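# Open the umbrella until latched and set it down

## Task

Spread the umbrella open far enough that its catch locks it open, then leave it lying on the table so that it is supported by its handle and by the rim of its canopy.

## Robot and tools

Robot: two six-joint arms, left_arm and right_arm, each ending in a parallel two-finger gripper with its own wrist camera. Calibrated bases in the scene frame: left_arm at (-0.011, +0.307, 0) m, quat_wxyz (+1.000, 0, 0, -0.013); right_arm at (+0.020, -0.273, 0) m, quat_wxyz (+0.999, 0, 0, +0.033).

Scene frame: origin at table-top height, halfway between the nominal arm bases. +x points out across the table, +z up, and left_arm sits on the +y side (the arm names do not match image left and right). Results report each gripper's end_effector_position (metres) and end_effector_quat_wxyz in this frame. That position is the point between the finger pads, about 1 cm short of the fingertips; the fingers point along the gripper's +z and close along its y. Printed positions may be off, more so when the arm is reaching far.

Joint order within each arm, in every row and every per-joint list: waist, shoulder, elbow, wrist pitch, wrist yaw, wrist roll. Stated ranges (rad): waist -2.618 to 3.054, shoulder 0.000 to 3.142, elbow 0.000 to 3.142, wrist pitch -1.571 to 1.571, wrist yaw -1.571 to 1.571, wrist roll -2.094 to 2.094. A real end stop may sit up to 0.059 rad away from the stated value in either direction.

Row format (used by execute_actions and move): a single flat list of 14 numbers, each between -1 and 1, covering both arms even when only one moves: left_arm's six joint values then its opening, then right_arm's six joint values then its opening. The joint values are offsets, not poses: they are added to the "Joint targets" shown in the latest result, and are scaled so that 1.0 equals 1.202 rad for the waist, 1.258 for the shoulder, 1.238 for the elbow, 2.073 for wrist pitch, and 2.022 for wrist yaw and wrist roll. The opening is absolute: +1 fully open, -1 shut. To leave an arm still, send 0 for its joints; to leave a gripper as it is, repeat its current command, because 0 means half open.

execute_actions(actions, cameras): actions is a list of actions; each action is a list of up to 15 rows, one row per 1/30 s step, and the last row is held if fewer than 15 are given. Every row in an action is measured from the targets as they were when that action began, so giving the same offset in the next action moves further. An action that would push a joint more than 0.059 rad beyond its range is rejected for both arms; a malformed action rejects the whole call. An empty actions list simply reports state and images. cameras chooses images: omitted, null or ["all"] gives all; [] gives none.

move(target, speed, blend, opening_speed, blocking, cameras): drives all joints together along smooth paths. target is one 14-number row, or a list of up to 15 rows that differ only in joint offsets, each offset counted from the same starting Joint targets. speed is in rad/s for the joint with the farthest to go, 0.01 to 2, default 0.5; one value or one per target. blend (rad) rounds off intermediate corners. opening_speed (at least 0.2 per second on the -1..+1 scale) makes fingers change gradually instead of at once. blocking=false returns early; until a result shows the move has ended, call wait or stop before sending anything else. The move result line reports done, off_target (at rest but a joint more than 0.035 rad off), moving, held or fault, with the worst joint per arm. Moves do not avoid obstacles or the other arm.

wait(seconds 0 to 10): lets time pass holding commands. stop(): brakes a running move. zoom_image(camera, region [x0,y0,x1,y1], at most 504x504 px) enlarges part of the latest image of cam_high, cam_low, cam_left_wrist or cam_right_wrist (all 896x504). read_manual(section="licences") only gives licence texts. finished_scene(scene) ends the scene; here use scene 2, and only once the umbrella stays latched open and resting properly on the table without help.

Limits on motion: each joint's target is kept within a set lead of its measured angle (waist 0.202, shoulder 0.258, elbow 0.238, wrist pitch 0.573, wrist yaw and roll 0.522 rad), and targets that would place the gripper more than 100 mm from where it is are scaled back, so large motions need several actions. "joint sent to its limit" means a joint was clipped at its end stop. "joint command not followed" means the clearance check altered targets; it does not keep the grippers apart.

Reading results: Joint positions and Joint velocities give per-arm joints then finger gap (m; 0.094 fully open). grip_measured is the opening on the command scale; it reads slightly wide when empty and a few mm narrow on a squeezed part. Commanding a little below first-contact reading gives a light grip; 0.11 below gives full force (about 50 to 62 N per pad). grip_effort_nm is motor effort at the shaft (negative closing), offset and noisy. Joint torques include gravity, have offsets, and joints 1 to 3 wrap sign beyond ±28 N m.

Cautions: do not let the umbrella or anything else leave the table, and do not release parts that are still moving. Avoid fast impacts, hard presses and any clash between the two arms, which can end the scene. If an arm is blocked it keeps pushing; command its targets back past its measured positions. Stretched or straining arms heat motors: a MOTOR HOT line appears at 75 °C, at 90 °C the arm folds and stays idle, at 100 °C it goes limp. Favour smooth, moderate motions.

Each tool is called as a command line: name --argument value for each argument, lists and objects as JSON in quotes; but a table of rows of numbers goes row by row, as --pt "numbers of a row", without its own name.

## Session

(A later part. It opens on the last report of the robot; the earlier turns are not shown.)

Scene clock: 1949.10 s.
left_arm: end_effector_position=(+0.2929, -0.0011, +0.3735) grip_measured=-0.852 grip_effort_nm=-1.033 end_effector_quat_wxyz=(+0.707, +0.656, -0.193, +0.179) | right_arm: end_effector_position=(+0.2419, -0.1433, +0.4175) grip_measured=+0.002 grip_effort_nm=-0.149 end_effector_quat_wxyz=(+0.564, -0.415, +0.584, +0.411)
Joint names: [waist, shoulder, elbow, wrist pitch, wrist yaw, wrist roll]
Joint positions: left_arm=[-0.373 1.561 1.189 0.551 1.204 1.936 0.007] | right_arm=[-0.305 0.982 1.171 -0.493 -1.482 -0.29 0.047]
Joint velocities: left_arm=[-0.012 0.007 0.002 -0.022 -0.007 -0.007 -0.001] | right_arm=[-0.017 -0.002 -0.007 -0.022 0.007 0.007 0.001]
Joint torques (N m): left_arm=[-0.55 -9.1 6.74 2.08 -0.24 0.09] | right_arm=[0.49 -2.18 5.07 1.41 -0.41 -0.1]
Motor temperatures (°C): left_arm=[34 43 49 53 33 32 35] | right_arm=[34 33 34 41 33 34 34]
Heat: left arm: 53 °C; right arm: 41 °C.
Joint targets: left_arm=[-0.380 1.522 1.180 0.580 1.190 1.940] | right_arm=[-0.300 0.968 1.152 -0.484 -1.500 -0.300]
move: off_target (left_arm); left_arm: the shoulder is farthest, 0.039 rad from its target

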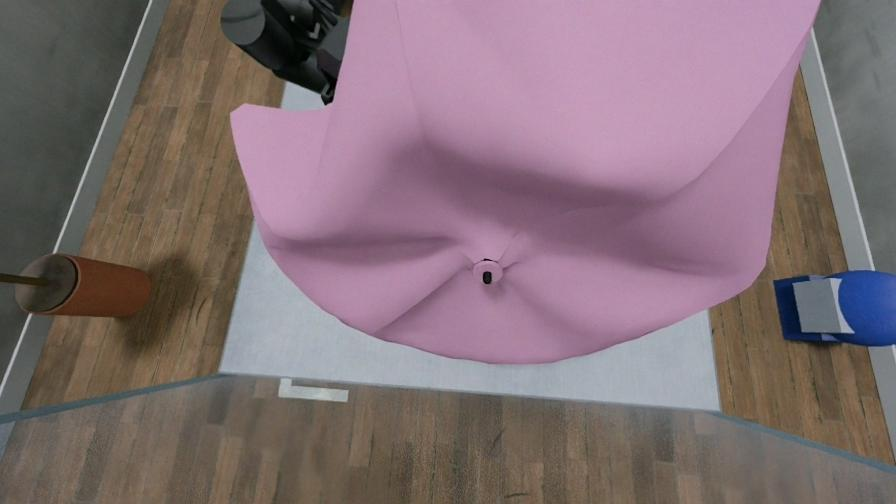

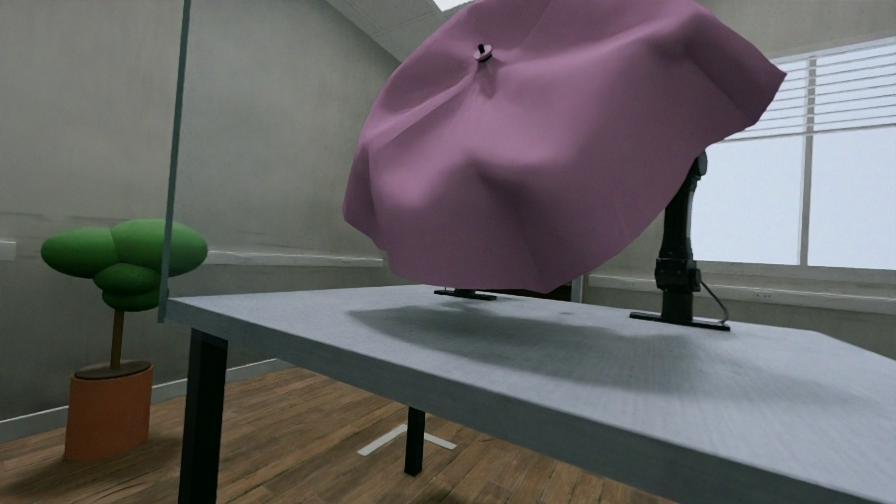

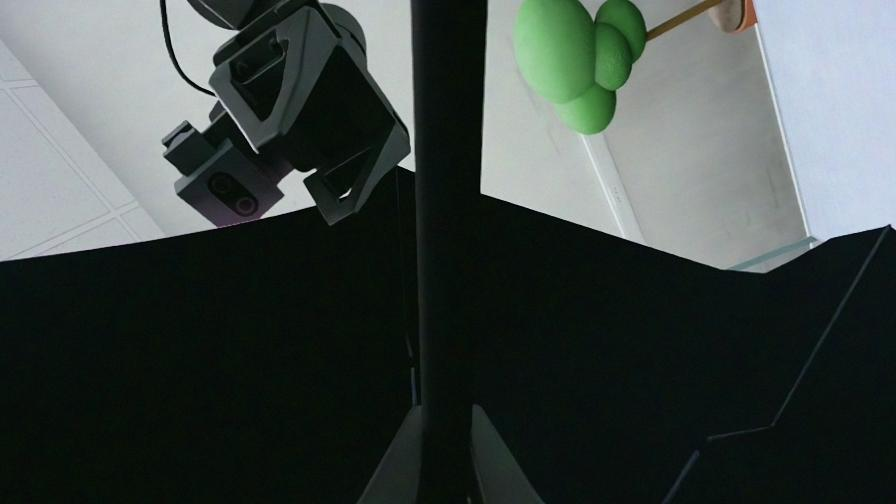

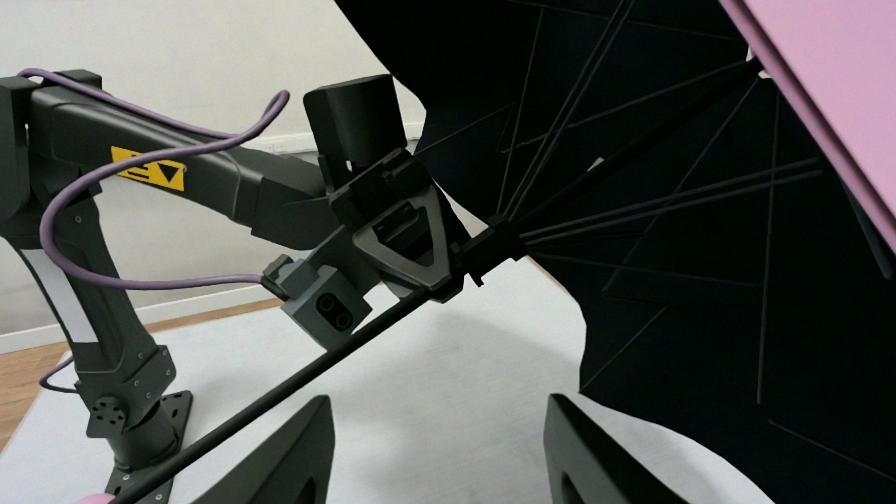

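move --target '[-0.0557, 0.1288, 0.1341, -0.0048, -0.0356, 0, -0.95, 0.0611, -0.07, -0.3328, -0.1896, -0.0346, 0.1434, 0.8]' --speed 0.35 --opening_speed 1.0

Scene clock: 2035.23 s.
left_arm: end_effector_position=(+0.3114, -0.0352, +0.3726) grip_measured=-0.852 grip_effort_nm=-1.038 end_effector_quat_wxyz=(+0.711, +0.654, -0.188, +0.179) | right_arm: end_effector_position=(+0.1944, -0.1205, +0.2869) grip_measured=+0.798 grip_effort_nm=0.085 end_effector_quat_wxyz=(+0.262, -0.145, +0.701, +0.647)
Joint names: [waist, shoulder, elbow, wrist pitch, wrist yaw, wrist roll]
Joint positions: left_arm=[-0.44 1.677 1.301 0.552 1.132 1.937 0.007] | right_arm=[-0.232 0.895 0.757 -0.858 -1.542 -0.015 0.084]
Joint velocities: left_arm=[-0.002 0.002 0.007 0.037 -0.022 0.022 -0.001] | right_arm=[0.002 -0.022 -0.017 0.022 -0.007 -0.037 0]
Joint torques (N m): left_arm=[-0.51 -6.61 11.21 2.03 -0.24 0.08] | right_arm=[0.5 -1.91 5.49 0.8 -0.86 0.07]
Motor temperatures (°C): left_arm=[34 44 45 53 33 32 35] | right_arm=[34 33 34 41 33 34 34]
Heat: left arm: 53 °C; right arm: 41 °C.
Joint targets: left_arm=[-0.447 1.684 1.346 0.570 1.118 1.940] | right_arm=[-0.227 0.880 0.741 -0.877 -1.570 -0.010]
move: off_target (left_arm); left_arm: the elbow is farthest, 0.045 rad from its target

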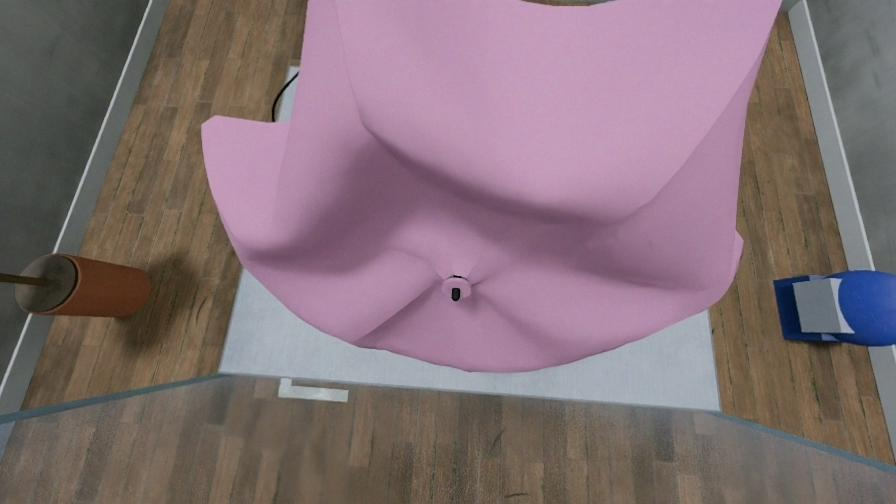

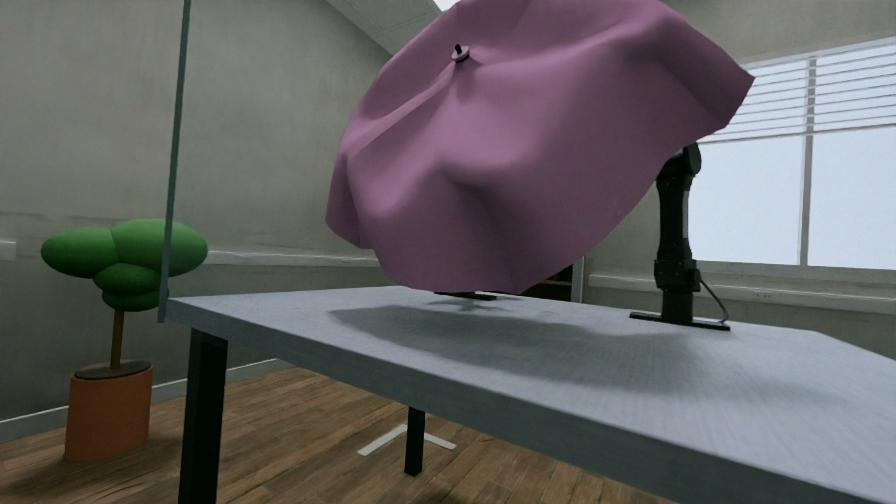

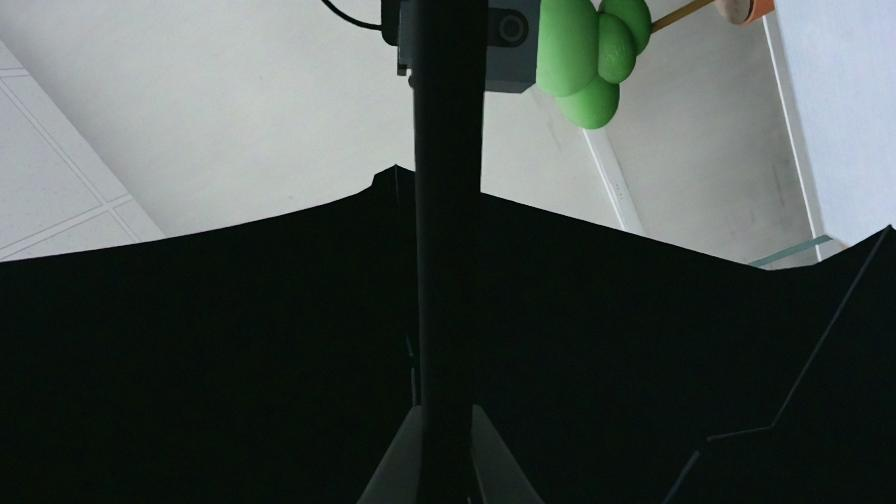

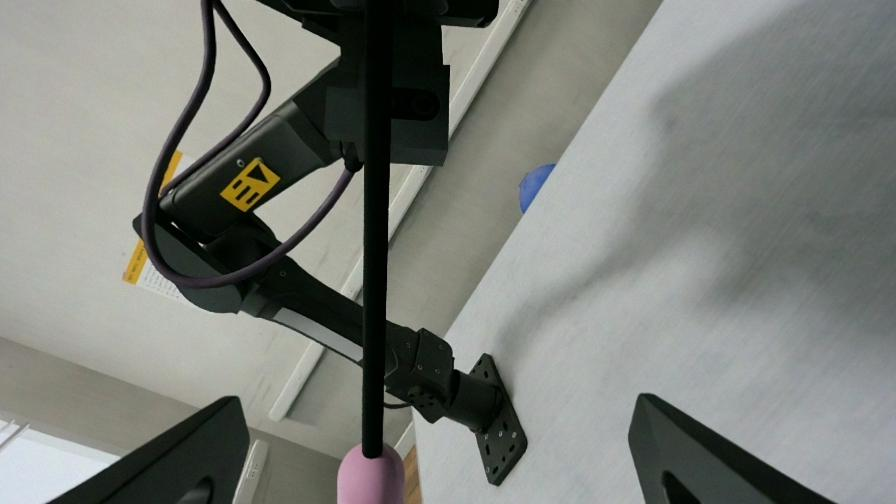

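move --target '[0, 0, 0, 0, 0, 0, -0.95, 0.33, 0.151, 0.033, 0.063, -0.0099, 0, 0.8]' --speed 0.35 --cameras '["cam_right_wrist", "cam_left_wrist"]'

Scene clock: 2045.13 s.
left_arm: end_effector_position=(+0.3115, -0.0352, +0.3726) grip_measured=-0.852 grip_effort_nm=-1.038 end_effector_quat_wxyz=(+0.711, +0.654, -0.188, +0.179) | right_arm: end_effector_position=(+0.1529, -0.0577, +0.2688) grip_measured=+0.798 grip_effort_nm=0.085 end_effector_quat_wxyz=(+0.101, -0.257, +0.663, +0.696)
Joint names: [waist, shoulder, elbow, wrist pitch, wrist yaw, wrist roll]
Joint positions: left_arm=[-0.44 1.677 1.301 0.552 1.131 1.937 0.007] | right_arm=[0.165 1.066 0.757 -0.762 -1.559 -0.014 0.084]
Joint velocities: left_arm=[-0.012 0.002 -0.002 -0.051 -0.007 -0.007 0.001] | right_arm=[-0.012 -0.017 0.002 0.007 -0.007 0.022 0]
Joint torques (N m): left_arm=[-0.53 -6.61 11.21 2.02 -0.23 0.08] | right_arm=[0.5 -1.58 9.01 1.03 -0.88 0.06]
Motor temperatures (°C): left_arm=[34 43 46 53 32 32 35] | right_arm=[34 33 34 40 33 34 34]
Heat: left arm: 53 °C; right arm: 40 °C.
Joint targets: left_arm=[-0.447 1.684 1.346 0.570 1.118 1.940] | right_arm=[0.170 1.070 0.781 -0.746 -1.588 -0.010]
joint sent to its limit (right arm) — the wrist yaw, lower limit.
move: off_target (left_arm); left_arm: the elbow is farthest, 0.045 rad from its target
Images, in order (width x height): cam_left_wrist 896x504, cam_right_wrist 896x504.

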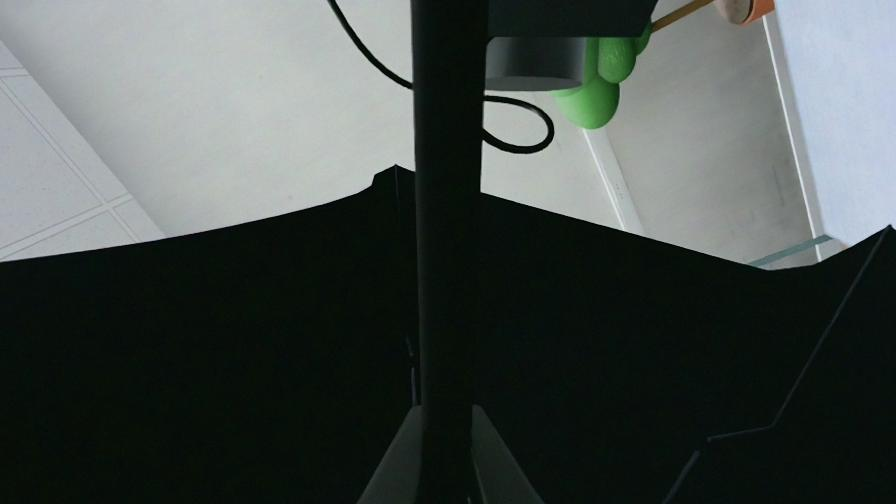

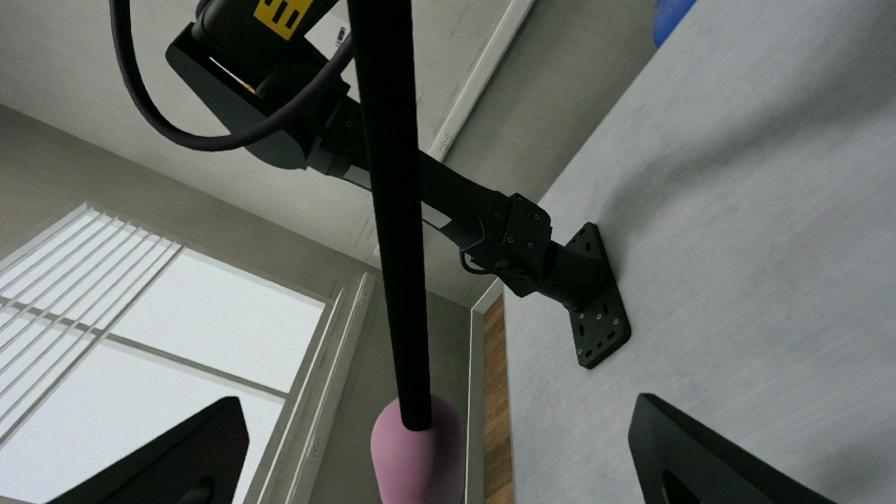

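move --target '[0, 0, 0, 0, 0, 0, -0.95, 0.0982, 0.0453, 0.0355, 0.0357, 0, 0, 0.8]' --speed 0.3 --cameras '["cam_right_wrist", "cam_left_wrist"]'

Scene clock: 2049.73 s.
left_arm: end_effector_position=(+0.3115, -0.0352, +0.3726) grip_measured=-0.852 grip_effort_nm=-1.043 end_effector_quat_wxyz=(+0.711, +0.654, -0.188, +0.179) | right_arm: end_effector_position=(+0.1414, -0.0382, +0.2725) grip_measured=+0.798 grip_effort_nm=0.081 end_effector_quat_wxyz=(+0.079, -0.313, +0.638, +0.700)
Joint names: [waist, shoulder, elbow, wrist pitch, wrist yaw, wrist roll]
Joint positions: left_arm=[-0.44 1.677 1.301 0.552 1.131 1.937 0.007] | right_arm=[0.283 1.121 0.792 -0.688 -1.561 -0.014 0.084]
Joint velocities: left_arm=[-0.012 -0.002 0.012 0.022 -0.022 -0.051 0] | right_arm=[0.007 0.012 0.002 0.051 -0.007 -0.007 0]
Joint torques (N m): left_arm=[-0.51 -6.58 11.21 2.04 -0.24 0.08] | right_arm=[0.5 -1.84 9.83 1.07 -0.84 0.05]
Motor temperatures (°C): left_arm=[34 43 47 53 32 32 35] | right_arm=[34 33 34 39 34 34 34]
Heat: left arm: 53 °C; right arm: 39 °C.
Joint targets: left_arm=[-0.447 1.684 1.346 0.570 1.118 1.940] | right_arm=[0.288 1.127 0.825 -0.672 -1.588 -0.010]
move: off_target (left_arm); left_arm: the elbow is farthest, 0.045 rad from its target
Images, in order (width x height): cam_left_wrist 896x504, cam_right_wrist 896x504.

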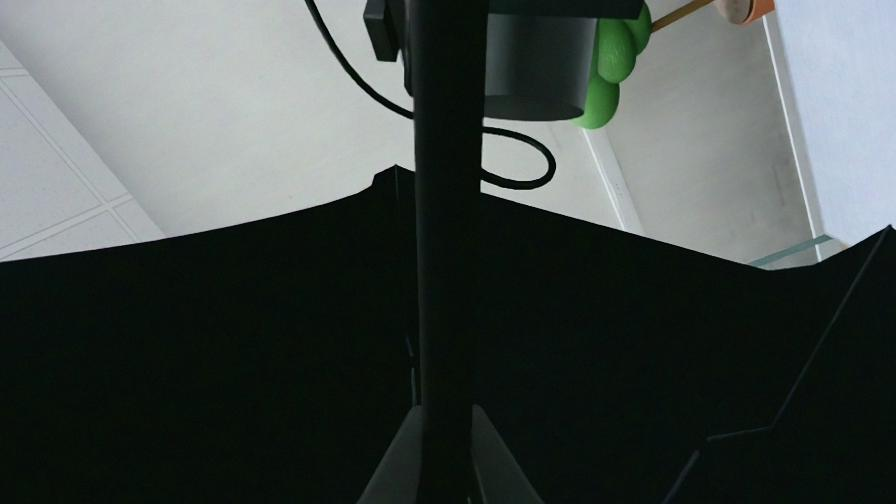

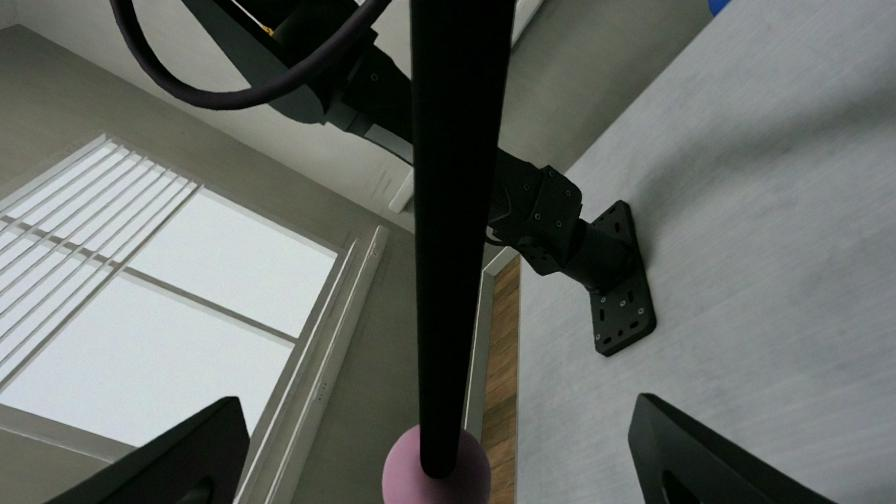

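move --target '[0, 0, 0, 0, 0, 0, -0.95, -0.0141, 0.0227, 0.0313, -0.0063, 0, 0, 0.8]' --speed 0.2 --cameras '["cam_right_wrist"]'

zoom_image --camera "cam_right_wrist" --region '[220, 300, 660, 504]'

Scene clock: 2058.00 s.
left_arm: end_effector_position=(+0.3115, -0.0352, +0.3726) grip_measured=-0.852 grip_effort_nm=-1.033 end_effector_quat_wxyz=(+0.711, +0.654, -0.188, +0.179) | right_arm: end_effector_position=(+0.1502, -0.0365, +0.2788) grip_measured=+0.798 grip_effort_nm=0.076 end_effector_quat_wxyz=(+0.085, -0.314, +0.637, +0.699)
Joint names: [waist, shoulder, elbow, wrist pitch, wrist yaw, wrist roll]
Joint positions: left_arm=[-0.44 1.677 1.301 0.552 1.131 1.937 0.007] | right_arm=[0.276 1.149 0.83 -0.686 -1.561 -0.014 0.084]
Joint velocities: left_arm=[0.002 0.012 -0.002 0.037 -0.007 0.007 0.001] | right_arm=[0.017 -0.012 -0.007 -0.051 -0.022 -0.066 0]
Joint torques (N m): left_arm=[-0.54 -6.61 11.21 2.02 -0.23 0.08] | right_arm=[-0.47 -1.98 9.85 0.95 -0.84 0.06]
Motor temperatures (°C): left_arm=[34 42 47 53 32 32 35] | right_arm=[34 33 35 39 34 34 34]
Heat: left arm: 53 °C; right arm: 39 °C.
Joint targets: left_arm=[-0.447 1.684 1.346 0.570 1.118 1.940] | right_arm=[0.271 1.156 0.864 -0.685 -1.588 -0.010]
move: off_target (left_arm); left_arm: the elbow is farthest, 0.045 rad from its target
Images, in order (width x height): cam_right_wrist 896x504.

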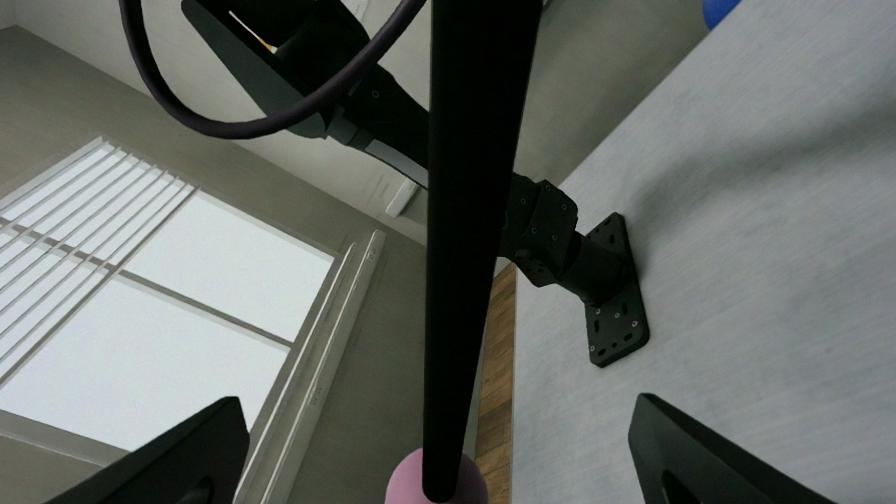

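Scaled by 1.145 from the camera's 896x504 image, which has a finer 1280x720 frame.

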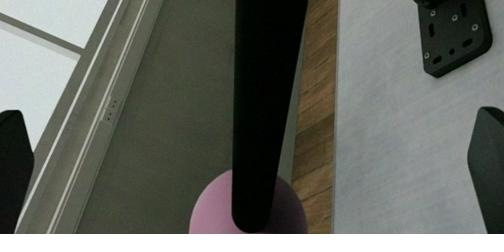

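move --target '[0, 0, 0, 0, 0, 0, -0.95, 0, 0, 0, 0, 0, 0, -0.95]' --speed 0.3 --opening_speed 0.8 --cameras '["cam_right_wrist", "cam_left_wrist"]'

Scene clock: 2062.17 s.
left_arm: end_effector_position=(+0.3116, -0.0352, +0.3735) grip_measured=-0.852 grip_effort_nm=-1.043 end_effector_quat_wxyz=(+0.711, +0.653, -0.188, +0.180) | right_arm: end_effector_position=(+0.1502, -0.0365, +0.2788) grip_measured=-0.843 grip_effort_nm=-1.053 end_effector_quat_wxyz=(+0.083, -0.313, +0.638, +0.699)
Joint names: [waist, shoulder, elbow, wrist pitch, wrist yaw, wrist roll]
Joint positions: left_arm=[-0.44 1.677 1.303 0.552 1.131 1.938 0.007] | right_arm=[0.276 1.149 0.83 -0.686 -1.561 -0.009 0.007]
Joint velocities: left_arm=[-0.002 -0.012 -0.002 0.007 -0.037 -0.022 0] | right_arm=[-0.022 0.002 0.007 -0.022 0.022 -0.051 0]
Joint torques (N m): left_arm=[-0.51 -6.63 11 2.03 -0.23 0.07] | right_arm=[-0.53 -2.02 9.85 0.96 -0.85 -0.01]
Motor temperatures (°C): left_arm=[34 42 47 53 32 32 35] | right_arm=[34 33 35 39 34 34 34]
Heat: left arm: 53 °C; right arm: 39 °C.
Joint targets: left_arm=[-0.447 1.684 1.346 0.570 1.118 1.940] | right_arm=[0.271 1.156 0.864 -0.685 -1.588 -0.010]
move: off_target (left_arm); left_arm: the elbow is farthest, 0.043 rad from its target
Images, in order (width x height): cam_left_wrist 896x504, cam_right_wrist 896x504.

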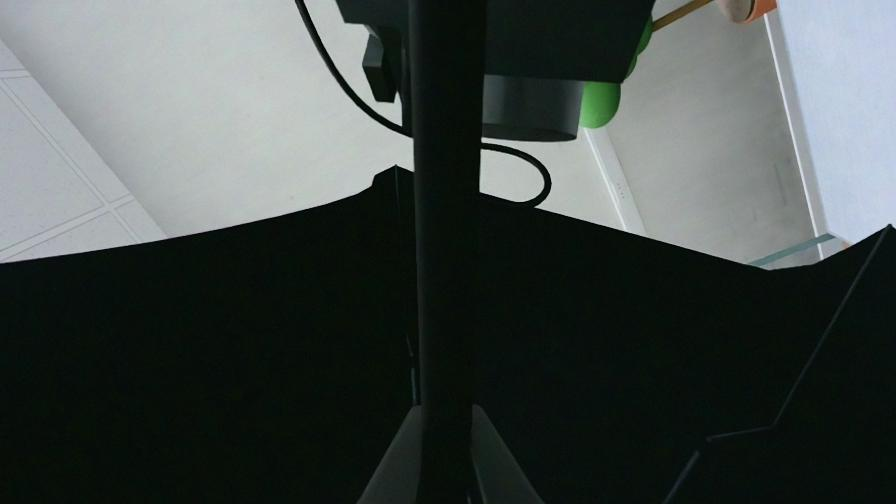

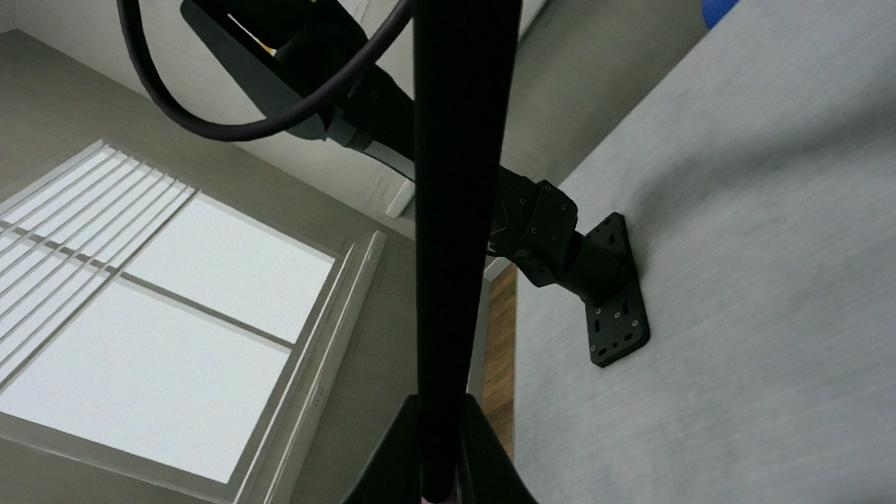

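move --target '[0, 0, 0, 0, 0, 0, -0.95, 0, 0, 0, 0, 0, 0, 0.7]' --speed 0.3 --opening_speed 1.2 --cameras '[]'

move --target '[0, 0, 0, 0, 0, 0, -0.95, -0.4143, -0.2194, -0.0994, -0.0926, 0, 0, 0.7]' --speed 0.4 --cameras '["cam_left_wrist", "cam_right_wrist"]'

Scene clock: 2183.77 s.
left_arm: end_effector_position=(+0.3116, -0.0352, +0.3735) grip_measured=-0.852 grip_effort_nm=-1.038 end_effector_quat_wxyz=(+0.711, +0.653, -0.189, +0.180) | right_arm: end_effector_position=(+0.1501, -0.0365, +0.2788) grip_measured=+0.698 grip_effort_nm=0.090 end_effector_quat_wxyz=(+0.083, -0.312, +0.638, +0.699)
Joint names: [waist, shoulder, elbow, wrist pitch, wrist yaw, wrist roll]
Joint positions: left_arm=[-0.44 1.677 1.303 0.552 1.131 1.939 0.007] | right_arm=[0.276 1.149 0.83 -0.686 -1.561 -0.008 0.08]
Joint velocities: left_arm=[0.002 0.002 -0.002 -0.051 -0.037 0.037 0] | right_arm=[-0.007 0.012 -0.012 -0.007 -0.037 0.022 -0.001]
Joint torques (N m): left_arm=[-0.53 -6.6 11 2.02 -0.23 0.06] | right_arm=[-0.54 -2.04 9.87 0.95 -0.85 0]
Motor temperatures (°C): left_arm=[34 41 51 51 32 32 35] | right_arm=[34 33 36 37 34 34 36]
Heat: left arm: 51 °C; right arm: 37 °C.
Joint targets: left_arm=[-0.447 1.684 1.346 0.570 1.118 1.940] | right_arm=[0.271 1.156 0.864 -0.685 -1.588 -0.010]
move: off_target (left_arm); left_arm: the elbow is farthest, 0.043 rad from its target
No camera images: "cameras" was empty.

Scene clock: 2209.70 s.
left_arm: end_effector_position=(+0.3116, -0.0352, +0.3735) grip_measured=-0.852 grip_effort_nm=-1.033 end_effector_quat_wxyz=(+0.711, +0.653, -0.189, +0.180) | right_arm: end_effector_position=(+0.1903, -0.1183, +0.2912) grip_measured=+0.698 grip_effort_nm=0.085 end_effector_quat_wxyz=(+0.257, -0.151, +0.693, +0.656)
Joint names: [waist, shoulder, elbow, wrist pitch, wrist yaw, wrist roll]
Joint positions: left_arm=[-0.44 1.677 1.303 0.552 1.131 1.939 0.007] | right_arm=[-0.222 0.891 0.76 -0.859 -1.562 -0.008 0.08]
Joint velocities: left_arm=[-0.017 0.002 0.007 -0.066 0.022 -0.022 0.001] | right_arm=[-0.002 -0.007 -0.002 -0.007 -0.037 -0.037 0.001]
Joint torques (N m): left_arm=[-0.51 -6.63 11 2.03 -0.23 0.07] | right_arm=[-0.55 -1.57 5.22 0.8 -0.83 -0.01]
Motor temperatures (°C): left_arm=[34 40 51 51 32 32 35] | right_arm=[34 33 36 36 35 34 35]
Heat: left arm: 51 °C; right arm: 36 °C.
Joint targets: left_arm=[-0.447 1.684 1.346 0.570 1.118 1.940] | right_arm=[-0.227 0.880 0.741 -0.878 -1.588 -0.010]
move: off_target (left_arm); left_arm: the elbow is farthest, 0.043 rad from its target
Images, in order (width x height): cam_left_wrist 896x504, cam_right_wrist 896x504.

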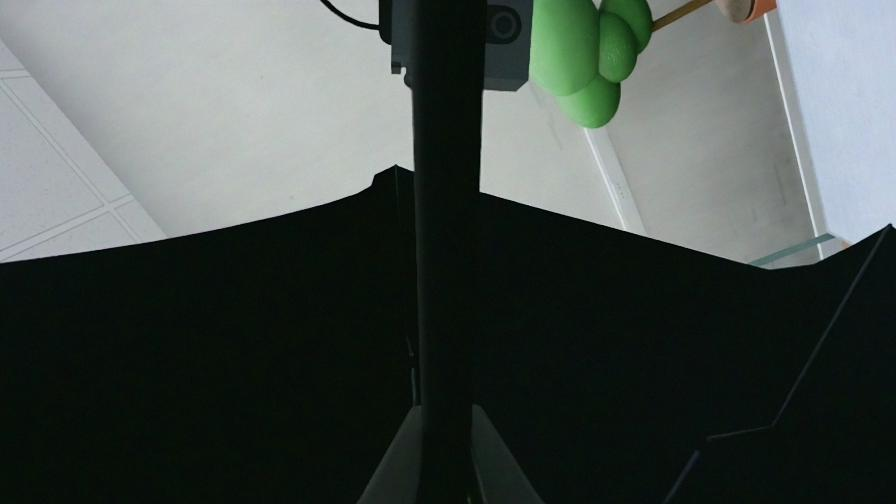

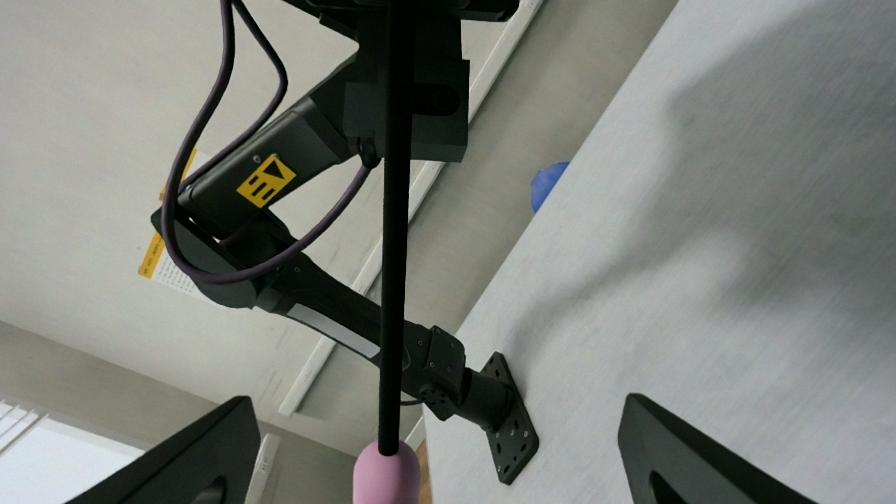

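move --target '[0.129, 0.1717, 0.088, 0.0627, 0.0841, 0.0247, -0.95, 0, 0, 0, 0, 0, 0, 0.7]' --speed 0.25

Scene clock: 2212.80 s.
left_arm: end_effector_position=(+0.3781, -0.0011, +0.3314) grip_measured=-0.852 grip_effort_nm=-1.033 end_effector_quat_wxyz=(+0.698, +0.653, -0.217, +0.199) | right_arm: end_effector_position=(+0.1903, -0.1183, +0.2912) grip_measured=+0.698 grip_effort_nm=0.081 end_effector_quat_wxyz=(+0.257, -0.151, +0.694, +0.656)
Joint names: [waist, shoulder, elbow, wrist pitch, wrist yaw, wrist roll]
Joint positions: left_arm=[-0.293 1.892 1.41 0.674 1.29 1.986 0.007] | right_arm=[-0.222 0.891 0.76 -0.86 -1.562 -0.008 0.08]
Joint velocities: left_arm=[-0.002 0.002 0.002 0.022 -0.037 -0.022 0] | right_arm=[0.022 -0.002 0.007 -0.037 -0.007 -0.037 0]
Joint torques (N m): left_arm=[0.1 -8.13 10.93 1.99 -0.11 0.09] | right_arm=[-0.55 -1.58 5.22 0.8 -0.82 0]
Motor temperatures (°C): left_arm=[34 40 51 51 32 32 35] | right_arm=[34 33 36 36 35 34 35]
Heat: left arm: 51 °C; right arm: 36 °C.
Joint targets: left_arm=[-0.292 1.900 1.455 0.700 1.288 1.990] | right_arm=[-0.227 0.880 0.741 -0.877 -1.588 -0.010]
move: off_target (left_arm); left_arm: the elbow is farthest, 0.045 rad from its target

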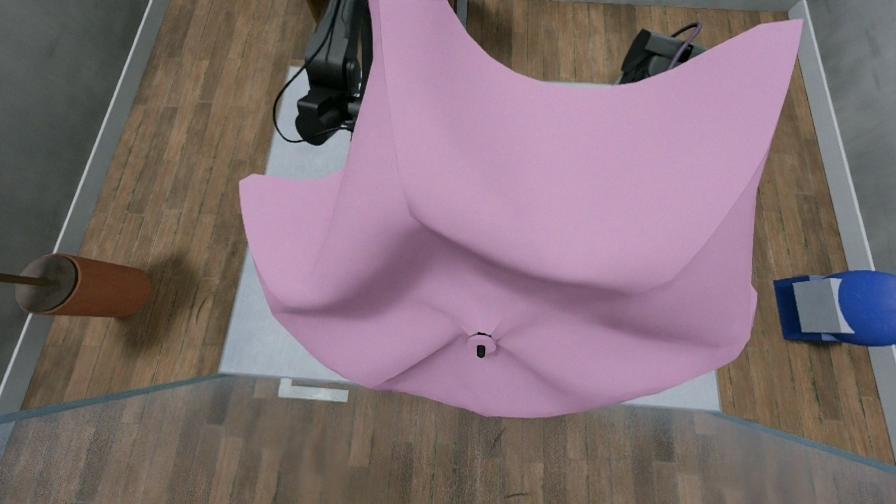

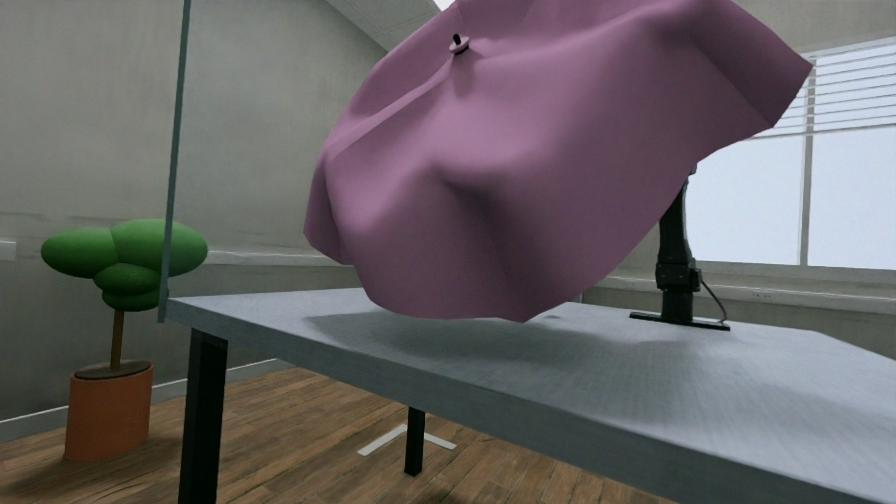

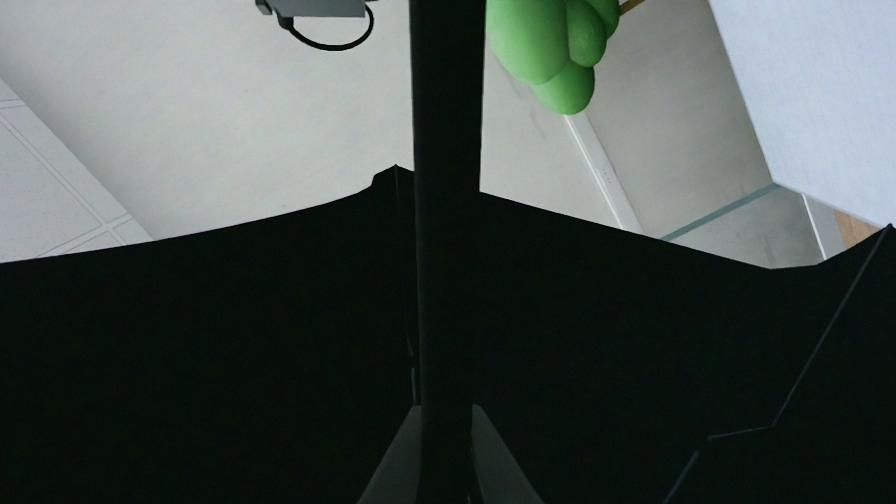

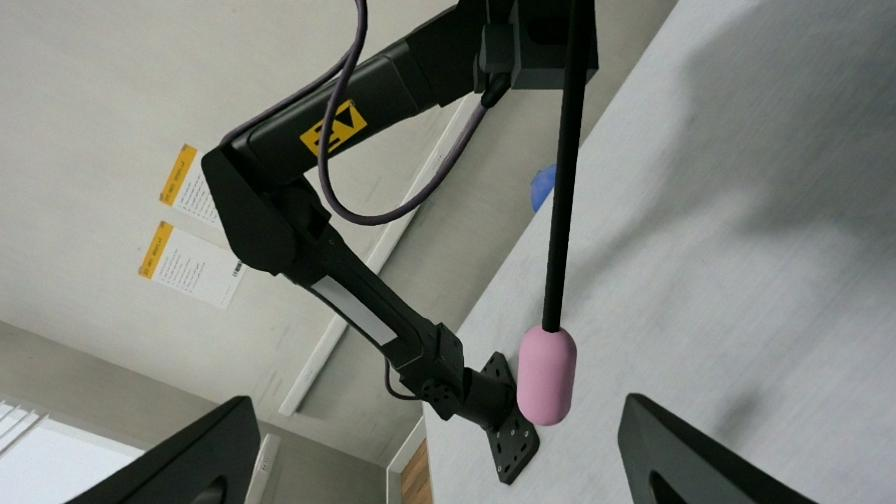

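move --target '[0, 0, 0, 0, 0, 0, -0.95, 0.1847, 0.3657, 0.0638, 0.2301, 0, 0, 0.7]' --speed 0.4 --cameras '["cam_right_wrist"]'

Scene clock: 2225.60 s.
left_arm: end_effector_position=(+0.3779, -0.0011, +0.3315) grip_measured=-0.852 grip_effort_nm=-1.033 end_effector_quat_wxyz=(+0.698, +0.653, -0.218, +0.200) | right_arm: end_effector_position=(+0.2487, -0.0805, +0.2400) grip_measured=+0.698 grip_effort_nm=0.076 end_effector_quat_wxyz=(+0.196, -0.232, +0.670, +0.677)
Joint names: [waist, shoulder, elbow, wrist pitch, wrist yaw, wrist roll]
Joint positions: left_arm=[-0.293 1.892 1.41 0.675 1.291 1.987 0.007] | right_arm=[-0.009 1.333 0.786 -0.416 -1.563 -0.008 0.08]
Joint velocities: left_arm=[0.012 0.007 -0.012 -0.037 0.007 -0.022 -0.001] | right_arm=[-0.002 0.017 0.007 -0.022 -0.007 -0.007 0.001]
Joint torques (N m): left_arm=[0.12 -8.14 10.93 1.98 -0.14 0.08] | right_arm=[0.42 -3.26 9.76 1.13 -0.79 -0.01]
Motor temperatures (°C): left_arm=[34 41 51 49 32 32 35] | right_arm=[34 33 36 36 35 34 35]
Heat: left arm: 51 °C; right arm: 36 °C.
Joint targets: left_arm=[-0.292 1.900 1.455 0.700 1.288 1.990] | right_arm=[-0.005 1.340 0.820 -0.400 -1.588 -0.010]
move: off_target (left_arm); left_arm: the elbow is farthest, 0.045 rad from its target
Images, in order (width x height): cam_right_wrist 896x504.

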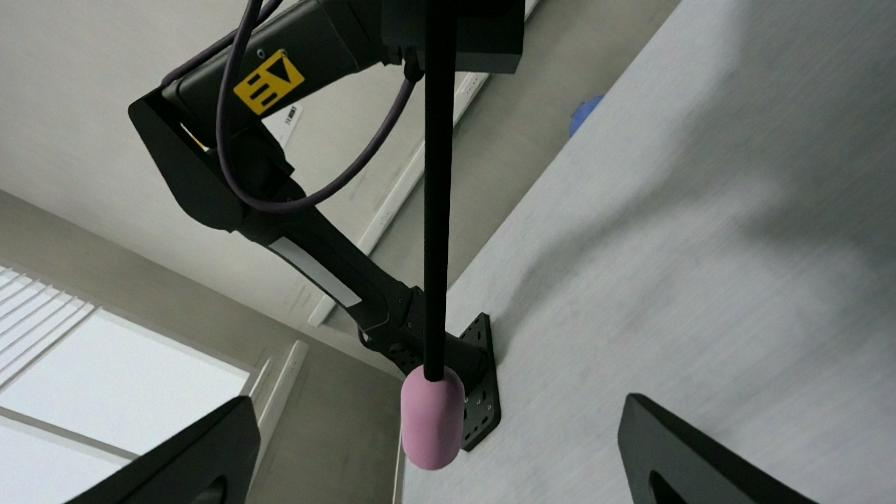

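execute_actions --actions '[]'

Scene clock: 2237.57 s.
left_arm: end_effector_position=(+0.3779, -0.0011, +0.3315) grip_measured=-0.852 grip_effort_nm=-1.043 end_effector_quat_wxyz=(+0.698, +0.653, -0.218, +0.200) | right_arm: end_effector_position=(+0.2488, -0.0805, +0.2401) grip_measured=+0.698 grip_effort_nm=0.071 end_effector_quat_wxyz=(+0.196, -0.233, +0.670, +0.677)
Joint names: [waist, shoulder, elbow, wrist pitch, wrist yaw, wrist roll]
Joint positions: left_arm=[-0.293 1.892 1.41 0.675 1.291 1.987 0.007] | right_arm=[-0.009 1.333 0.786 -0.415 -1.563 -0.008 0.08]
Joint velocities: left_arm=[0.002 -0.002 -0.012 0.037 0.022 -0.022 0] | right_arm=[0.002 -0.002 -0.007 -0.037 0.007 0.051 0]
Joint torques (N m): left_arm=[0.12 -8.16 10.95 1.98 -0.13 0.09] | right_arm=[0.44 -3.28 9.74 1.12 -0.78 0]
Motor temperatures (°C): left_arm=[34 41 52 48 32 32 35] | right_arm=[34 33 36 36 35 34 35]
Heat: left arm: 52 °C; right arm: 36 °C.
Joint targets: left_arm=[-0.292 1.900 1.455 0.700 1.288 1.990] | right_arm=[-0.005 1.340 0.820 -0.401 -1.588 -0.010]
Tool commands: left_gripper/opening=-0.95 right_gripper/opening=+0.7

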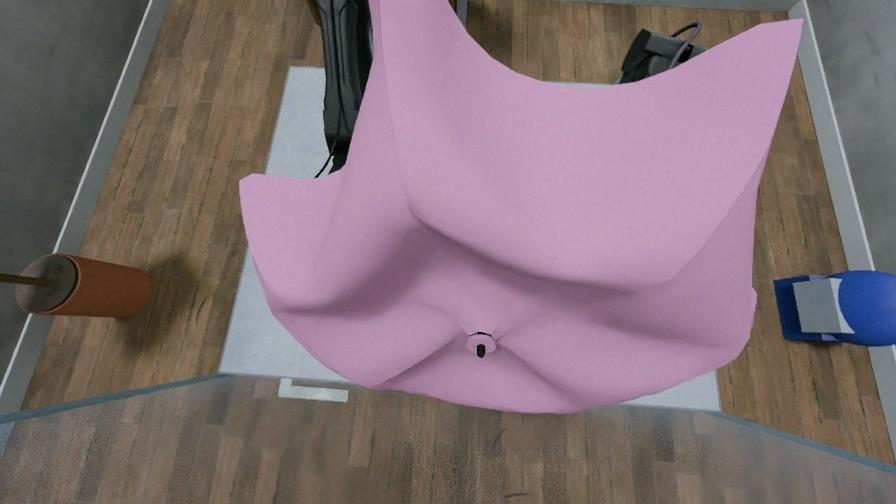

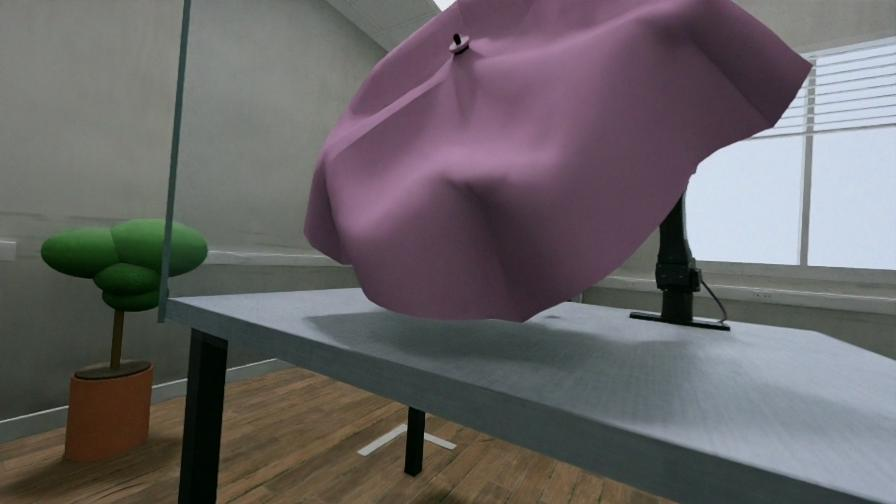

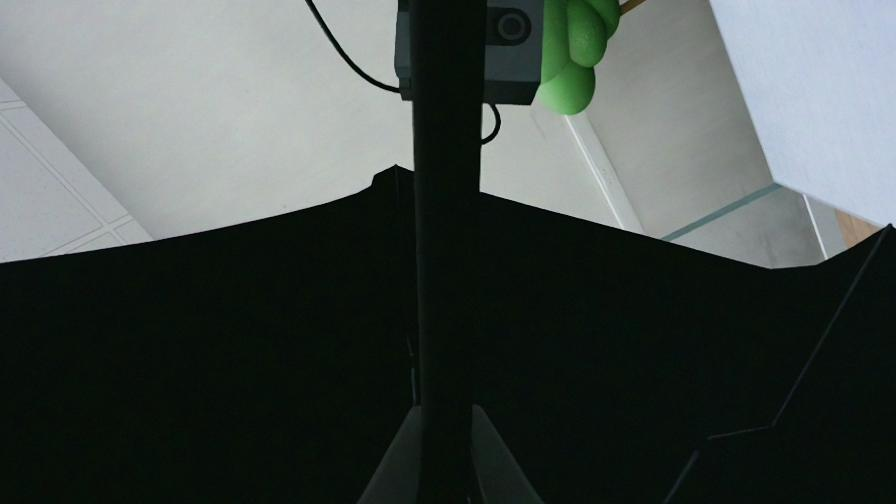

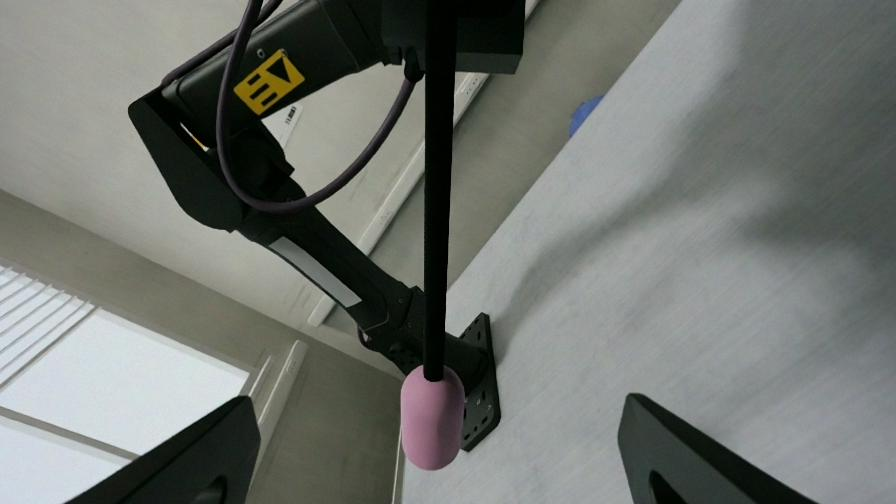

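zoom_image --camera "cam_right_wrist" --region '[340, 330, 540, 504]'

Scaled by 2.520 from the camera's 896x504 image, which has a finer 1280x720 frame.

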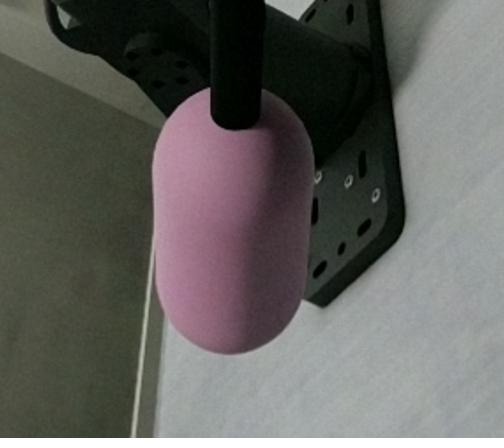

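move --target '[0,0,0,0,0,0,-0.95, 0.2077,0.138,0.0776,0.0474,0,0,0.7]' --speed 0.35 --cameras '["cam_right_wrist"]'

Scene clock: 2252.67 s.
left_arm: end_effector_position=(+0.3779, -0.0011, +0.3315) grip_measured=-0.852 grip_effort_nm=-1.038 end_effector_quat_wxyz=(+0.698, +0.653, -0.218, +0.200) | right_arm: end_effector_position=(+0.2309, -0.0176, +0.2308) grip_measured=+0.698 grip_effort_nm=0.081 end_effector_quat_wxyz=(+0.118, -0.323, +0.631, +0.695)
Joint names: [waist, shoulder, elbow, wrist pitch, wrist yaw, wrist roll]
Joint positions: left_arm=[-0.293 1.892 1.41 0.675 1.291 1.987 0.007] | right_arm=[0.243 1.502 0.882 -0.317 -1.563 -0.008 0.08]
Joint velocities: left_arm=[-0.002 -0.012 -0.012 -0.022 0.051 -0.037 -0.001] | right_arm=[-0.012 -0.017 -0.007 0.095 -0.037 0.037 0]
Joint torques (N m): left_arm=[0.12 -8.13 10.95 1.97 -0.14 0.09] | right_arm=[0.2 -4.19 9.57 1.14 -0.79 -0.02]
Motor temperatures (°C): left_arm=[34 41 52 47 32 32 35] | right_arm=[34 33 37 36 35 34 35]
Heat: left arm: 52 °C; right arm: 37 °C.
Joint targets: left_arm=[-0.292 1.900 1.455 0.700 1.288 1.990] | right_arm=[0.245 1.513 0.916 -0.302 -1.588 -0.010]
move: off_target (left_arm); left_arm: the elbow is farthest, 0.045 rad from its target
Images, in order (width x height): cam_right_wrist 896x504.

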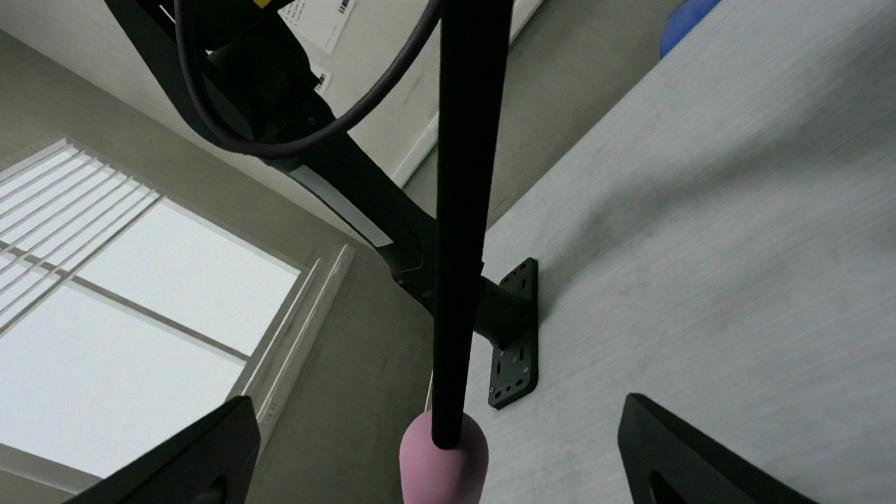

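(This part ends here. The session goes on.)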